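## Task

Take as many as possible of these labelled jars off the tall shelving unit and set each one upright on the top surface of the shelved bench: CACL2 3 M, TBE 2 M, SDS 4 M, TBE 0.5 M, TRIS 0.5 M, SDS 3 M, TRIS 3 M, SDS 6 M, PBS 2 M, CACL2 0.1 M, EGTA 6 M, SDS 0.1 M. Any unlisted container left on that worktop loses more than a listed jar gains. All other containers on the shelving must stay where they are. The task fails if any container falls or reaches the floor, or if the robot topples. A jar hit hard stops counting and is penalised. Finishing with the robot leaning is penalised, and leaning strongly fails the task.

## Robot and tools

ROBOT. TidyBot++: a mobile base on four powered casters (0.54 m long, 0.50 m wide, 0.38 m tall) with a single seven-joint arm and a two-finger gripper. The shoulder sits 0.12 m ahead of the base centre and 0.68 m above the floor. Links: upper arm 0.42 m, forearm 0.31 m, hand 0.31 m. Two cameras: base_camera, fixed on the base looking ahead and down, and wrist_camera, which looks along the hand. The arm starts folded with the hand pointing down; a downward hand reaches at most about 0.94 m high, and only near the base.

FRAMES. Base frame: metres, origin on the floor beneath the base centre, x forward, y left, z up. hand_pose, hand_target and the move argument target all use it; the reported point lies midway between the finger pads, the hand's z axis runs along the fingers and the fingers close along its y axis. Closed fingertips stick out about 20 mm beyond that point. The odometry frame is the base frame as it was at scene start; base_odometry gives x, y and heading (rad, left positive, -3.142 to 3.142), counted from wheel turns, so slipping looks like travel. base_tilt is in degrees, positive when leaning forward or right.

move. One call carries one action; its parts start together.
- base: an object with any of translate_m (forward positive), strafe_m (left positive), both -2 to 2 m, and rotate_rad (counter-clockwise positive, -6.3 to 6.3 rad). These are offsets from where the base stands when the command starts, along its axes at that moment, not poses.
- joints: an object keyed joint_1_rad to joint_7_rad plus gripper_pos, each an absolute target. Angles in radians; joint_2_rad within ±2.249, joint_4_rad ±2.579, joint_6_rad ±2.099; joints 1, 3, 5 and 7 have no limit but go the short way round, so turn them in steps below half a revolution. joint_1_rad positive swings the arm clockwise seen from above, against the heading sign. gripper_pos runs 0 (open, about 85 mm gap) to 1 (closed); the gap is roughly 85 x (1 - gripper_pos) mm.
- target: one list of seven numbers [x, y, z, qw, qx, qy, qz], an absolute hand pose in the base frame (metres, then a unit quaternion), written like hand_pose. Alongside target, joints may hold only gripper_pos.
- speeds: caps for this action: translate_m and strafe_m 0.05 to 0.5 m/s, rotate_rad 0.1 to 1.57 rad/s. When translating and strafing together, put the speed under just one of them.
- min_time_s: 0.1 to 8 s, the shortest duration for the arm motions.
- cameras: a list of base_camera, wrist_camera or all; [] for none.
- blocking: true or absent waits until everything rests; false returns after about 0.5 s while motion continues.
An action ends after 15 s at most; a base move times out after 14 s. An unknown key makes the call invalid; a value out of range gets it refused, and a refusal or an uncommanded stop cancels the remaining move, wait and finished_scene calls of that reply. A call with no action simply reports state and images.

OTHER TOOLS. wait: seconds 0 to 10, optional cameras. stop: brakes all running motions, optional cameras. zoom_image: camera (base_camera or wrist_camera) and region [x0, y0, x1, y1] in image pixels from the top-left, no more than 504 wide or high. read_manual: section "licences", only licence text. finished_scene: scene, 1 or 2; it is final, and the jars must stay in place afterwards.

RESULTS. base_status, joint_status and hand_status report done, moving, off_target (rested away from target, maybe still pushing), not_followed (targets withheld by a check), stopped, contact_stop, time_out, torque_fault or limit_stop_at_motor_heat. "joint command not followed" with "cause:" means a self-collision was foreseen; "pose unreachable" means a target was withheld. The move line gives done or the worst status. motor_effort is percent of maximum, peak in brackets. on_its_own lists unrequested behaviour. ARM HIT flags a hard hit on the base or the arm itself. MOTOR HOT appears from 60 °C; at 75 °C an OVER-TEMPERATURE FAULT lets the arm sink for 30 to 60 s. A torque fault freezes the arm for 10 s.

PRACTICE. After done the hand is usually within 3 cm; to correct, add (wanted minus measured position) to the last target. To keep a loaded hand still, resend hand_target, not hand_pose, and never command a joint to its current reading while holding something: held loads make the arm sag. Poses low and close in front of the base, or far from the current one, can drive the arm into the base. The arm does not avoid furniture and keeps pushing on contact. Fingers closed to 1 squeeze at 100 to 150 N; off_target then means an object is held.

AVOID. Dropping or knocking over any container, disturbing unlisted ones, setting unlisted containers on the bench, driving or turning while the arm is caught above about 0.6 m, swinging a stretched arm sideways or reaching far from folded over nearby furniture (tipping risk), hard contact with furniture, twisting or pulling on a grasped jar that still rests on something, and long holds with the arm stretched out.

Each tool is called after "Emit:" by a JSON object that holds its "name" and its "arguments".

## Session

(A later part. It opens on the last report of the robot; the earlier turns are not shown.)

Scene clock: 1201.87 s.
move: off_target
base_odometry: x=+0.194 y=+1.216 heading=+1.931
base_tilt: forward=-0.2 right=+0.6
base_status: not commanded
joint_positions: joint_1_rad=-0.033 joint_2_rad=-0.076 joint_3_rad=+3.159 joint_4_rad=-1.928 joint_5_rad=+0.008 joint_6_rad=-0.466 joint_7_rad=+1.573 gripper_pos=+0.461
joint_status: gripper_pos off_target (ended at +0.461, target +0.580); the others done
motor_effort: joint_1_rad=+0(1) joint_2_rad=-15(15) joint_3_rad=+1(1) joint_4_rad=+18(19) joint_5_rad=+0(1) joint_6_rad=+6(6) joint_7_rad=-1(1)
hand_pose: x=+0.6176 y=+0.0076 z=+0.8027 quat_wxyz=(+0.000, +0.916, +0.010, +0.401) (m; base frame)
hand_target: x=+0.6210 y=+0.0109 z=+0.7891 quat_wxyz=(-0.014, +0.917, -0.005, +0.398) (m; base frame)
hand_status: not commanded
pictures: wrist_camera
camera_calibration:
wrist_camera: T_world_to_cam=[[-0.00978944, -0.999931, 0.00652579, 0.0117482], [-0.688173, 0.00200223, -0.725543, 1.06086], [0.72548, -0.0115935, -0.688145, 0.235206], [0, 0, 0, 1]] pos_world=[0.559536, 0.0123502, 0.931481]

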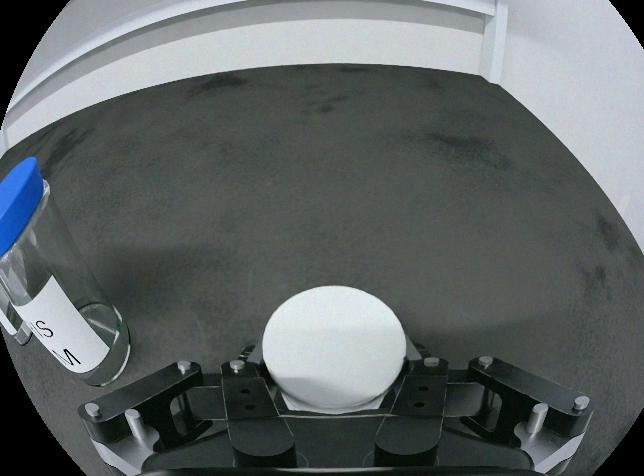

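Emit:
{"name": "move", "arguments": {"joints": {"gripper_pos": 0.41}}}

Emit:
{"name": "move", "arguments": {"joints": {"gripper_pos": 0.1}}}

Emit:
{"name": "move", "arguments": {"base": {"translate_m": -0.35}, "speeds": {"translate_m": 0.3}, "joints": {"gripper_pos": 0.0}, "cameras": ["wrist_camera"]}}

Scene clock: 1207.17 s.
move: done
base_odometry: x=+0.194 y=+1.216 heading=+1.931
base_tilt: forward=-0.2 right=+0.7
base_status: not commanded
joint_positions: joint_1_rad=-0.033 joint_2_rad=-0.075 joint_3_rad=+3.159 joint_4_rad=-1.929 joint_5_rad=+0.008 joint_6_rad=-0.466 joint_7_rad=+1.573 gripper_pos=+0.410
joint_status: all done
motor_effort: joint_1_rad=+1(1) joint_2_rad=-15(15) joint_3_rad=+1(2) joint_4_rad=+18(19) joint_5_rad=-1(1) joint_6_rad=+6(6) joint_7_rad=-1(1)
hand_pose: x=+0.6174 y=+0.0076 z=+0.8013 quat_wxyz=(+0.000, +0.917, +0.010, +0.399) (m; base frame)
hand_target: x=+0.6210 y=+0.0109 z=+0.7891 quat_wxyz=(-0.014, +0.917, -0.005, +0.398) (m; base frame)
hand_status: not commanded
pictures: none

Scene clock: 1207.87 s.
move: done
base_odometry: x=+0.194 y=+1.216 heading=+1.931
base_tilt: forward=-0.2 right=+0.6
base_status: not commanded
joint_positions: joint_1_rad=-0.033 joint_2_rad=-0.075 joint_3_rad=+3.159 joint_4_rad=-1.929 joint_5_rad=+0.008 joint_6_rad=-0.466 joint_7_rad=+1.573 gripper_pos=+0.100
joint_status: all done
motor_effort: joint_1_rad=+0(1) joint_2_rad=-15(15) joint_3_rad=+1(1) joint_4_rad=+18(19) joint_5_rad=-1(1) joint_6_rad=+6(7) joint_7_rad=-1(1)
hand_pose: x=+0.6174 y=+0.0076 z=+0.8013 quat_wxyz=(+0.000, +0.917, +0.010, +0.399) (m; base frame)
hand_target: x=+0.6210 y=+0.0109 z=+0.7891 quat_wxyz=(-0.014, +0.917, -0.005, +0.398) (m; base frame)
hand_status: not commanded
pictures: none

Scene clock: 1210.00 s.
move: done
base_odometry: x=+0.317 y=+0.888 heading=+1.931
base_tilt: forward=-0.2 right=+0.7
base_status: done
joint_positions: joint_1_rad=-0.033 joint_2_rad=-0.065 joint_3_rad=+3.159 joint_4_rad=-1.931 joint_5_rad=+0.008 joint_6_rad=-0.464 joint_7_rad=+1.573 gripper_pos=+0.000
joint_status: all done
motor_effort: joint_1_rad=+0(1) joint_2_rad=-15(17) joint_3_rad=+1(2) joint_4_rad=+18(19) joint_5_rad=-1(1) joint_6_rad=+6(7) joint_7_rad=+0(1)
hand_pose: x=+0.6184 y=+0.0076 z=+0.7959 quat_wxyz=(+0.000, +0.919, +0.010, +0.395) (m; base frame)
hand_target: x=+0.6210 y=+0.0109 z=+0.7891 quat_wxyz=(-0.014, +0.917, -0.005, +0.398) (m; base frame)
hand_status: not commanded
pictures: wrist_camera
camera_calibration:
wrist_camera: T_world_to_cam=[[-0.00972134, -0.999928, 0.00707004, 0.0113683], [-0.697055, 0.00170711, -0.717015, 1.05521], [0.716951, -0.0118986, -0.697022, 0.242231], [0, 0, 0, 1]] pos_world=[0.561982, 0.0124483, 0.925362]

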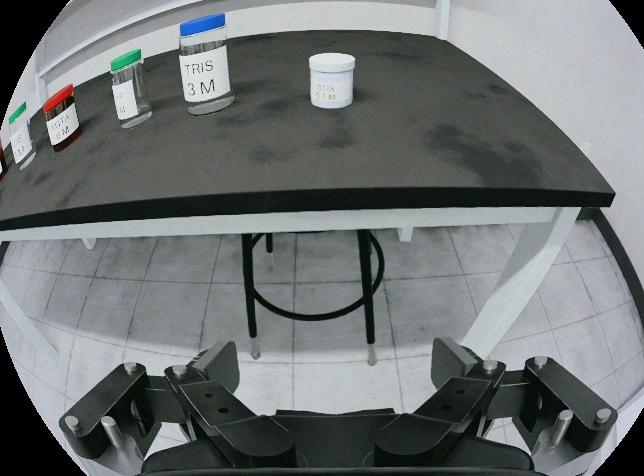

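Emit:
{"name": "move", "arguments": {"base": {"rotate_rad": 3.1416, "translate_m": -1.837, "strafe_m": -0.32}, "speeds": {"rotate_rad": 1.1, "translate_m": 0.45}, "joints": {"joint_2_rad": 0.505, "joint_4_rad": -1.76, "joint_6_rad": -0.03, "gripper_pos": 0.2}, "min_time_s": 4, "cameras": ["wrist_camera"]}}

Scene clock: 1233.00 s.
move: done
base_odometry: x=+1.264 y=-0.718 heading=-1.210
base_tilt: forward=-0.2 right=+0.6
base_status: done
joint_positions: joint_1_rad=-0.033 joint_2_rad=+0.489 joint_3_rad=+3.158 joint_4_rad=-1.769 joint_5_rad=+0.008 joint_6_rad=-0.069 joint_7_rad=+1.573 gripper_pos=+0.200
joint_status: all done
motor_effort: joint_1_rad=+1(4) joint_2_rad=-29(31) joint_3_rad=+1(3) joint_4_rad=+15(18) joint_5_rad=-1(1) joint_6_rad=+5(7) joint_7_rad=-1(1)
hand_pose: x=+0.7861 y=+0.0133 z=+0.6404 quat_wxyz=(+0.002, +0.918, +0.014, +0.396) (m; base frame)
hand_target: x=+0.7975 y=+0.0107 z=+0.6426 quat_wxyz=(-0.006, +0.912, -0.006, +0.411) (m; base frame)
hand_status: not commanded
pictures: wrist_camera
camera_calibration:
wrist_camera: T_world_to_cam=[[-0.00333426, -0.999894, 0.014187, 0.0102365], [-0.69471, -0.00788844, -0.719247, 1.06026], [0.719282, -0.012254, -0.69461, 0.010347], [0, 0, 0, 1]] pos_world=[0.729162, 0.018726, 0.769627]

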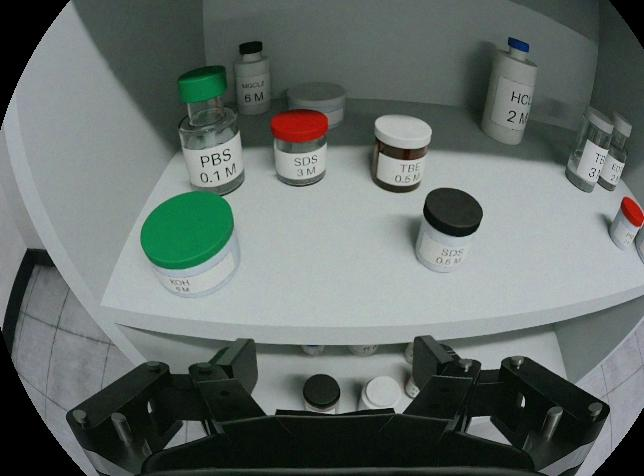

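Emit:
{"name": "move", "arguments": {"base": {"strafe_m": 0.041, "translate_m": 0.22}, "speeds": {"translate_m": 0.22}, "cameras": ["wrist_camera"]}}

Scene clock: 1240.33 s.
move: done
base_odometry: x=+1.380 y=-0.909 heading=-1.210
base_tilt: forward=-0.2 right=+0.7
base_status: done
joint_positions: joint_1_rad=-0.033 joint_2_rad=+0.491 joint_3_rad=+3.158 joint_4_rad=-1.767 joint_5_rad=+0.008 joint_6_rad=-0.068 joint_7_rad=+1.573 gripper_pos=+0.200
joint_status: not commanded
motor_effort: joint_1_rad=+0(1) joint_2_rad=-29(31) joint_3_rad=+0(2) joint_4_rad=+15(17) joint_5_rad=-1(1) joint_6_rad=+6(7) joint_7_rad=-1(1)
hand_pose: x=+0.7871 y=+0.0133 z=+0.6401 quat_wxyz=(+0.002, +0.918, +0.014, +0.397) (m; base frame)
hand_target: x=+0.7975 y=+0.0107 z=+0.6426 quat_wxyz=(-0.006, +0.912, -0.006, +0.411) (m; base frame)
hand_status: not commanded
pictures: wrist_camera
camera_calibration:
wrist_camera: T_world_to_cam=[[-0.00328107, -0.999893, 0.0142571, 0.0101522], [-0.693945, -0.00798882, -0.719983, 1.06061], [0.72002, -0.0122559, -0.693845, 0.00829243], [0, 0, 0, 1]] pos_world=[0.730066, 0.0187258, 0.769228]

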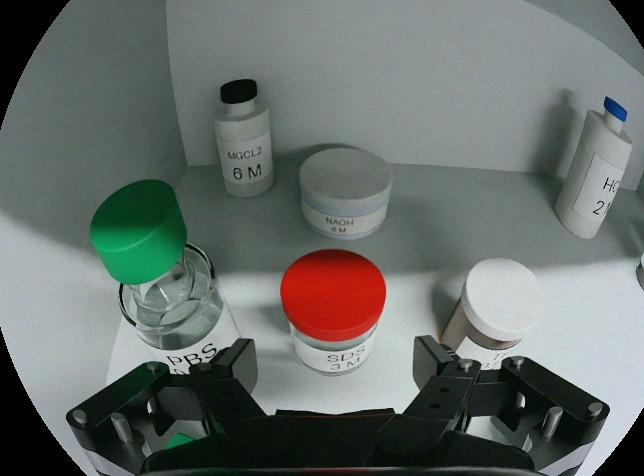

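Emit:
{"name": "move", "arguments": {"base": {"strafe_m": 0.001, "translate_m": 0.066}, "speeds": {"translate_m": 0.15}}}

Emit:
{"name": "move", "arguments": {"joints": {"joint_2_rad": 0.57, "joint_4_rad": -1.80, "joint_6_rad": 0.03}, "min_time_s": 1.5, "cameras": ["wrist_camera"]}}

Scene clock: 1249.60 s.
move: done
base_odometry: x=+1.405 y=-0.971 heading=-1.209
base_tilt: forward=-0.2 right=+0.7
base_status: done
joint_positions: joint_1_rad=-0.033 joint_2_rad=+0.491 joint_3_rad=+3.158 joint_4_rad=-1.767 joint_5_rad=+0.008 joint_6_rad=-0.067 joint_7_rad=+1.573 gripper_pos=+0.200
joint_status: not commanded
motor_effort: joint_1_rad=+0(1) joint_2_rad=-30(31) joint_3_rad=+1(2) joint_4_rad=+16(17) joint_5_rad=+0(1) joint_6_rad=+5(7) joint_7_rad=+0(1)
hand_pose: x=+0.7874 y=+0.0134 z=+0.6401 quat_wxyz=(+0.002, +0.918, +0.014, +0.397) (m; base frame)
hand_target: x=+0.7975 y=+0.0107 z=+0.6426 quat_wxyz=(-0.006, +0.912, -0.006, +0.411) (m; base frame)
hand_status: not commanded
pictures: none

Scene clock: 1251.40 s.
move: done
base_odometry: x=+1.405 y=-0.971 heading=-1.209
base_tilt: forward=-0.2 right=+0.6
base_status: not commanded
joint_positions: joint_1_rad=-0.033 joint_2_rad=+0.547 joint_3_rad=+3.158 joint_4_rad=-1.778 joint_5_rad=+0.008 joint_6_rad=-0.013 joint_7_rad=+1.573 gripper_pos=+0.200
joint_status: all done
motor_effort: joint_1_rad=+0(1) joint_2_rad=-31(31) joint_3_rad=+1(1) joint_4_rad=+15(16) joint_5_rad=-1(1) joint_6_rad=+6(7) joint_7_rad=+0(1)
hand_pose: x=+0.7909 y=+0.0136 z=+0.6098 quat_wxyz=(+0.002, +0.920, +0.015, +0.391) (m; base frame)
hand_target: x=+0.7890 y=+0.0099 z=+0.5941 quat_wxyz=(-0.004, +0.921, -0.006, +0.390) (m; base frame)
hand_status: not commanded
pictures: wrist_camera
camera_calibration:
wrist_camera: T_world_to_cam=[[-0.00248137, -0.999883, 0.0150889, 0.00968611], [-0.703008, -0.00898673, -0.711125, 1.04319], [0.711178, -0.0123722, -0.702903, -0.00296887], [0, 0, 0, 1]] pos_world=[0.735507, 0.0190231, 0.739607]

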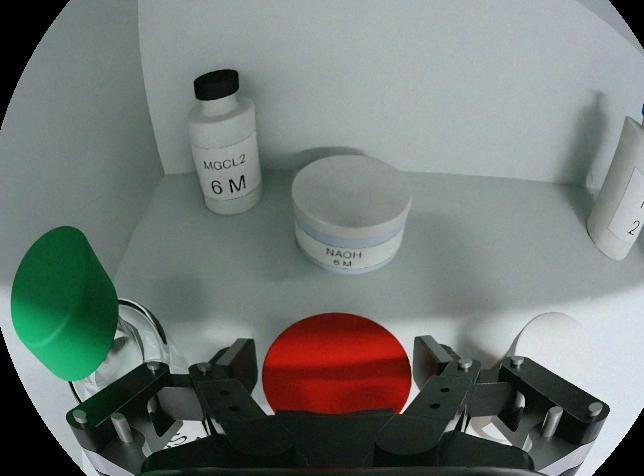

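Emit:
{"name": "move", "arguments": {"joints": {"joint_2_rad": 0.603, "joint_4_rad": -1.828, "joint_6_rad": 0.075}, "min_time_s": 1.5, "cameras": ["wrist_camera"]}}

Scene clock: 1255.17 s.
move: done
base_odometry: x=+1.405 y=-0.971 heading=-1.209
base_tilt: forward=-0.2 right=+0.7
base_status: not commanded
joint_positions: joint_1_rad=-0.033 joint_2_rad=+0.569 joint_3_rad=+3.158 joint_4_rad=-1.802 joint_5_rad=+0.008 joint_6_rad=+0.036 joint_7_rad=+1.573 gripper_pos=+0.200
joint_status: all done
motor_effort: joint_1_rad=+0(1) joint_2_rad=-30(32) joint_3_rad=+0(1) joint_4_rad=+14(15) joint_5_rad=+0(1) joint_6_rad=+5(7) joint_7_rad=-1(1)
hand_pose: x=+0.7892 y=+0.0136 z=+0.5950 quat_wxyz=(+0.002, +0.920, +0.015, +0.392) (m; base frame)
hand_target: x=+0.7830 y=+0.0093 z=+0.5699 quat_wxyz=(-0.003, +0.924, -0.006, +0.383) (m; base frame)
hand_status: not commanded
pictures: wrist_camera
camera_calibration:
wrist_camera: T_world_to_cam=[[-0.00202537, -0.999885, 0.0150229, 0.00962021], [-0.701092, -0.0092926, -0.71301, 1.03117], [0.713068, -0.0119766, -0.700993, -0.0148017], [0, 0, 0, 1]] pos_world=[0.733516, 0.019024, 0.724711]

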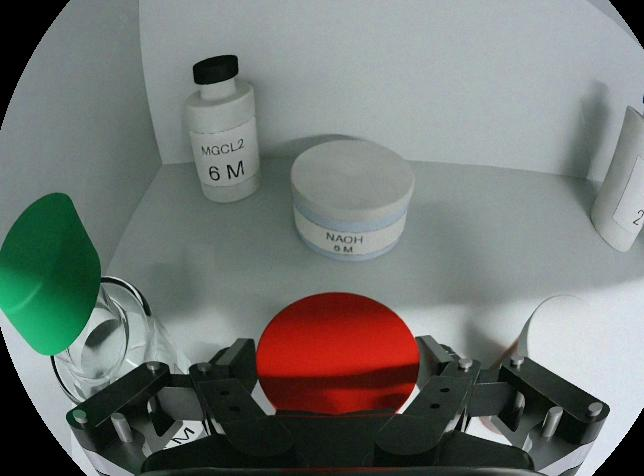

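Emit:
{"name": "move", "arguments": {"base": {"strafe_m": -0.0015}, "joints": {"gripper_pos": 0.1}}}

Emit:
{"name": "move", "arguments": {"joints": {"joint_2_rad": 0.613, "joint_4_rad": -1.838, "joint_6_rad": 0.095}, "cameras": ["wrist_camera"]}}

Scene clock: 1263.17 s.
move: done
base_odometry: x=+1.403 y=-0.971 heading=-1.209
base_tilt: forward=-0.1 right=+0.7
base_status: done
joint_positions: joint_1_rad=-0.033 joint_2_rad=+0.574 joint_3_rad=+3.158 joint_4_rad=-1.804 joint_5_rad=+0.008 joint_6_rad=+0.036 joint_7_rad=+1.573 gripper_pos=+0.100
joint_status: all done
motor_effort: joint_1_rad=+0(4) joint_2_rad=-30(31) joint_3_rad=+0(2) joint_4_rad=+14(14) joint_5_rad=+0(1) joint_6_rad=+6(6) joint_7_rad=-1(1)
hand_pose: x=+0.7881 y=+0.0131 z=+0.5910 quat_wxyz=(+0.002, +0.921, +0.015, +0.389) (m; base frame)
hand_target: x=+0.7830 y=+0.0093 z=+0.5699 quat_wxyz=(-0.003, +0.924, -0.006, +0.383) (m; base frame)
hand_status: not commanded
pictures: none

Scene clock: 1263.93 s.
move: done
base_odometry: x=+1.403 y=-0.971 heading=-1.209
base_tilt: forward=-0.2 right=+0.6
base_status: not commanded
joint_positions: joint_1_rad=-0.033 joint_2_rad=+0.590 joint_3_rad=+3.158 joint_4_rad=-1.817 joint_5_rad=+0.008 joint_6_rad=+0.060 joint_7_rad=+1.573 gripper_pos=+0.100
joint_status: all done
motor_effort: joint_1_rad=+0(1) joint_2_rad=-31(32) joint_3_rad=+1(1) joint_4_rad=+13(14) joint_5_rad=-1(1) joint_6_rad=+6(6) joint_7_rad=-1(1)
hand_pose: x=+0.7861 y=+0.0131 z=+0.5803 quat_wxyz=(+0.002, +0.922, +0.015, +0.387) (m; base frame)
hand_target: x=+0.7816 y=+0.0091 z=+0.5635 quat_wxyz=(-0.003, +0.924, -0.006, +0.383) (m; base frame)
hand_status: not commanded
pictures: wrist_camera
camera_calibration:
wrist_camera: T_world_to_cam=[[-0.00243707, -0.999875, 0.0156025, 0.00931488], [-0.708721, -0.00928037, -0.705428, 1.02007], [0.705485, -0.012777, -0.70861, -0.012482], [0, 0, 0, 1]] pos_world=[0.731772, 0.0186208, 0.710594]

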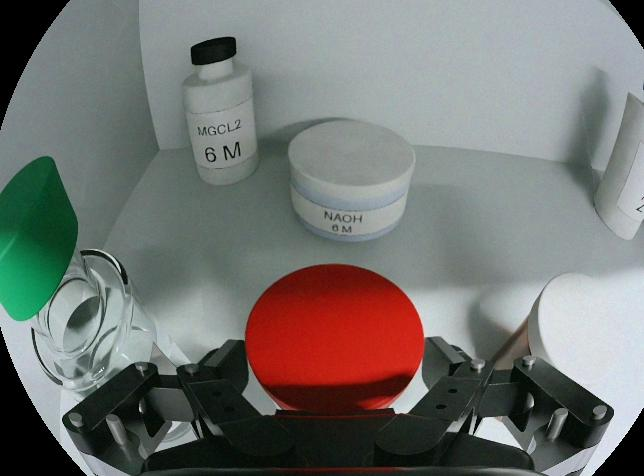

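Emit:
{"name": "move", "arguments": {"joints": {"gripper_pos": 0.2}}}

Emit:
{"name": "move", "arguments": {"joints": {"gripper_pos": 0.3}}}

Emit:
{"name": "move", "arguments": {"joints": {"gripper_pos": 0.4}}}

Emit:
{"name": "move", "arguments": {"joints": {"gripper_pos": 0.48}, "cameras": ["wrist_camera"]}}

Scene clock: 1267.77 s.
move: done
base_odometry: x=+1.403 y=-0.971 heading=-1.209
base_tilt: forward=-0.2 right=+0.7
base_status: not commanded
joint_positions: joint_1_rad=-0.033 joint_2_rad=+0.590 joint_3_rad=+3.158 joint_4_rad=-1.817 joint_5_rad=+0.008 joint_6_rad=+0.060 joint_7_rad=+1.573 gripper_pos=+0.200
joint_status: all done
motor_effort: joint_1_rad=+0(1) joint_2_rad=-31(31) joint_3_rad=+1(1) joint_4_rad=+13(14) joint_5_rad=-1(1) joint_6_rad=+6(6) joint_7_rad=-1(1)
hand_pose: x=+0.7861 y=+0.0131 z=+0.5803 quat_wxyz=(+0.002, +0.922, +0.015, +0.387) (m; base frame)
hand_target: x=+0.7816 y=+0.0091 z=+0.5635 quat_wxyz=(-0.003, +0.924, -0.006, +0.383) (m; base frame)
hand_status: not commanded
pictures: none

Scene clock: 1268.30 s.
move: done
base_odometry: x=+1.403 y=-0.971 heading=-1.209
base_tilt: forward=-0.2 right=+0.6
base_status: not commanded
joint_positions: joint_1_rad=-0.033 joint_2_rad=+0.590 joint_3_rad=+3.158 joint_4_rad=-1.817 joint_5_rad=+0.008 joint_6_rad=+0.060 joint_7_rad=+1.573 gripper_pos=+0.300
joint_status: all done
motor_effort: joint_1_rad=+0(1) joint_2_rad=-31(31) joint_3_rad=+1(1) joint_4_rad=+13(14) joint_5_rad=+0(1) joint_6_rad=+7(7) joint_7_rad=+0(1)
hand_pose: x=+0.7861 y=+0.0131 z=+0.5803 quat_wxyz=(+0.002, +0.922, +0.015, +0.387) (m; base frame)
hand_target: x=+0.7816 y=+0.0091 z=+0.5635 quat_wxyz=(-0.003, +0.924, -0.006, +0.383) (m; base frame)
hand_status: not commanded
pictures: none

Scene clock: 1268.83 s.
move: off_target
base_odometry: x=+1.403 y=-0.971 heading=-1.209
base_tilt: forward=-0.2 right=+0.6
base_status: not commanded
joint_positions: joint_1_rad=-0.033 joint_2_rad=+0.590 joint_3_rad=+3.158 joint_4_rad=-1.817 joint_5_rad=+0.008 joint_6_rad=+0.064 joint_7_rad=+1.573 gripper_pos=+0.357
joint_status: gripper_pos off_target (ended at +0.357, target +0.400)
motor_effort: joint_1_rad=+1(1) joint_2_rad=-29(31) joint_3_rad=+1(2) joint_4_rad=+13(14) joint_5_rad=+0(1) joint_6_rad=+5(6) joint_7_rad=-1(1)
hand_pose: x=+0.7869 y=+0.0131 z=+0.5809 quat_wxyz=(+0.002, +0.921, +0.015, +0.389) (m; base frame)
hand_target: x=+0.7816 y=+0.0091 z=+0.5635 quat_wxyz=(-0.003, +0.924, -0.006, +0.383) (m; base frame)
hand_status: not commanded
pictures: none

Scene clock: 1269.33 s.
move: off_target
base_odometry: x=+1.403 y=-0.971 heading=-1.209
base_tilt: forward=-0.1 right=+0.7
base_status: not commanded
joint_positions: joint_1_rad=-0.033 joint_2_rad=+0.590 joint_3_rad=+3.158 joint_4_rad=-1.817 joint_5_rad=+0.008 joint_6_rad=+0.064 joint_7_rad=+1.573 gripper_pos=+0.357
joint_status: gripper_pos off_target (ended at +0.357, target +0.480)
motor_effort: joint_1_rad=+0(1) joint_2_rad=-29(29) joint_3_rad=+1(1) joint_4_rad=+13(14) joint_5_rad=-1(1) joint_6_rad=+5(6) joint_7_rad=+0(1)
hand_pose: x=+0.7869 y=+0.0131 z=+0.5809 quat_wxyz=(+0.002, +0.921, +0.015, +0.389) (m; base frame)
hand_target: x=+0.7816 y=+0.0091 z=+0.5635 quat_wxyz=(-0.003, +0.924, -0.006, +0.383) (m; base frame)
hand_status: not commanded
pictures: wrist_camera
camera_calibration:
wrist_camera: T_world_to_cam=[[-0.00241933, -0.999877, 0.0155246, 0.00935216], [-0.706271, -0.00928198, -0.70788, 1.02053], [0.707937, -0.0126772, -0.706162, -0.0159553], [0, 0, 0, 1]] pos_world=[0.732087, 0.0186212, 0.710999]

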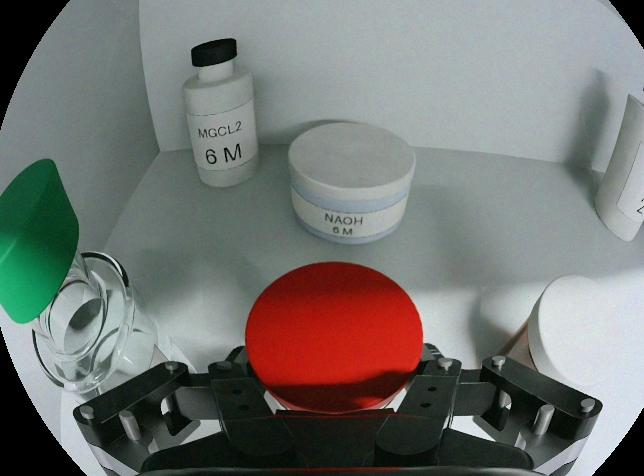

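Emit:
{"name": "move", "arguments": {"joints": {"joint_2_rad": 0.51, "gripper_pos": 0.48}}}

Emit:
{"name": "move", "arguments": {"joints": {"joint_2_rad": 0.43, "joint_6_rad": -0.10, "gripper_pos": 0.48}}}

Emit:
{"name": "move", "arguments": {"base": {"translate_m": -0.47}, "speeds": {"translate_m": 0.3}, "cameras": ["wrist_camera"]}}

Scene clock: 1274.13 s.
move: off_target
base_odometry: x=+1.403 y=-0.971 heading=-1.209
base_tilt: forward=-0.2 right=+0.7
base_status: not commanded
joint_positions: joint_1_rad=-0.033 joint_2_rad=+0.559 joint_3_rad=+3.158 joint_4_rad=-1.826 joint_5_rad=+0.008 joint_6_rad=+0.064 joint_7_rad=+1.573 gripper_pos=+0.357
joint_status: gripper_pos off_target (ended at +0.357, target +0.480); the others done
motor_effort: joint_1_rad=+1(1) joint_2_rad=-32(33) joint_3_rad=+1(1) joint_4_rad=+15(15) joint_5_rad=-1(1) joint_6_rad=+7(8) joint_7_rad=-1(1)
hand_pose: x=+0.7855 y=+0.0131 z=+0.5973 quat_wxyz=(+0.002, +0.917, +0.015, +0.399) (m; base frame)
hand_target: x=+0.7903 y=+0.0094 z=+0.6322 quat_wxyz=(-0.004, +0.903, -0.006, +0.430) (m; base frame)
hand_status: not commanded
pictures: none

Scene clock: 1275.07 s.
move: off_target
base_odometry: x=+1.403 y=-0.971 heading=-1.209
base_tilt: forward=-0.2 right=+0.6
base_status: not commanded
joint_positions: joint_1_rad=-0.033 joint_2_rad=+0.473 joint_3_rad=+3.158 joint_4_rad=-1.826 joint_5_rad=+0.008 joint_6_rad=-0.073 joint_7_rad=+1.573 gripper_pos=+0.357
joint_status: gripper_pos off_target (ended at +0.357, target +0.480); the others done
motor_effort: joint_1_rad=+0(1) joint_2_rad=-30(34) joint_3_rad=+1(1) joint_4_rad=+16(16) joint_5_rad=-1(1) joint_6_rad=+7(9) joint_7_rad=-1(1)
hand_pose: x=+0.7619 y=+0.0122 z=+0.6237 quat_wxyz=(+0.002, +0.927, +0.014, +0.376) (m; base frame)
hand_target: x=+0.7531 y=+0.0104 z=+0.6397 quat_wxyz=(-0.006, +0.926, -0.006, +0.377) (m; base frame)
hand_status: not commanded
pictures: none

Scene clock: 1277.63 s.
move: done
base_odometry: x=+1.237 y=-0.532 heading=-1.209
base_tilt: forward=-0.2 right=+0.7
base_status: done
joint_positions: joint_1_rad=-0.033 joint_2_rad=+0.470 joint_3_rad=+3.158 joint_4_rad=-1.829 joint_5_rad=+0.008 joint_6_rad=-0.073 joint_7_rad=+1.573 gripper_pos=+0.357
joint_status: not commanded
motor_effort: joint_1_rad=+0(2) joint_2_rad=-30(32) joint_3_rad=+1(1) joint_4_rad=+16(17) joint_5_rad=-1(1) joint_6_rad=+6(7) joint_7_rad=+0(1)
hand_pose: x=+0.7609 y=+0.0121 z=+0.6240 quat_wxyz=(+0.002, +0.927, +0.014, +0.375) (m; base frame)
hand_target: x=+0.7531 y=+0.0104 z=+0.6397 quat_wxyz=(-0.006, +0.926, -0.006, +0.377) (m; base frame)
hand_status: not commanded
pictures: wrist_camera
camera_calibration:
wrist_camera: T_world_to_cam=[[-0.00395376, -0.999877, 0.0151869, 0.00904935], [-0.726453, -0.00756477, -0.687175, 1.03517], [0.687205, -0.0137495, -0.726333, 0.0612141], [0, 0, 0, 1]] pos_world=[0.70997, 0.0177207, 0.755666]

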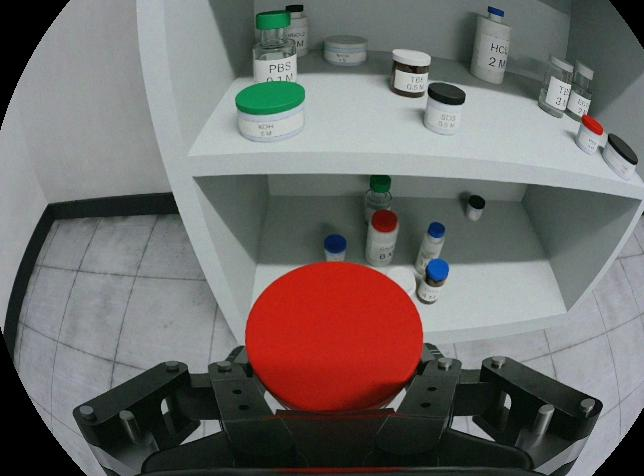

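Emit:
{"name": "move", "arguments": {"base": {"rotate_rad": -3.1416, "translate_m": -1.904, "strafe_m": -0.202}, "speeds": {"rotate_rad": 1.0, "translate_m": 0.45}, "joints": {"joint_2_rad": -0.13, "joint_4_rad": -1.61, "joint_6_rad": -0.86, "gripper_pos": 0.48}, "min_time_s": 4, "cameras": ["wrist_camera"]}}

Scene clock: 1287.30 s.
move: off_target
base_odometry: x=+0.375 y=+1.178 heading=+1.932
base_tilt: forward=-0.1 right=+0.6
base_status: done
joint_positions: joint_1_rad=-0.032 joint_2_rad=-0.104 joint_3_rad=+3.160 joint_4_rad=-1.630 joint_5_rad=+0.008 joint_6_rad=-0.824 joint_7_rad=+1.573 gripper_pos=+0.357
joint_status: gripper_pos off_target (ended at +0.357, target +0.480); the others done
motor_effort: joint_1_rad=+1(5) joint_2_rad=-15(32) joint_3_rad=+1(4) joint_4_rad=+20(21) joint_5_rad=-1(2) joint_6_rad=+6(8) joint_7_rad=+0(1)
hand_pose: x=+0.6110 y=+0.0062 z=+0.8958 quat_wxyz=(+0.000, +0.923, +0.008, +0.386) (m; base frame)
hand_target: x=+0.6013 y=+0.0135 z=+0.9111 quat_wxyz=(-0.018, +0.921, +0.000, +0.390) (m; base frame)
hand_status: not commanded
pictures: wrist_camera
camera_calibration:
wrist_camera: T_world_to_cam=[[-0.0130423, -0.999889, 0.00715556, 0.0110651], [-0.711139, 0.00424476, -0.703038, 1.11769], [0.70293, -0.0142579, -0.711116, 0.33839], [0, 0, 0, 1]] pos_world=[0.557115, 0.0111442, 1.02634]

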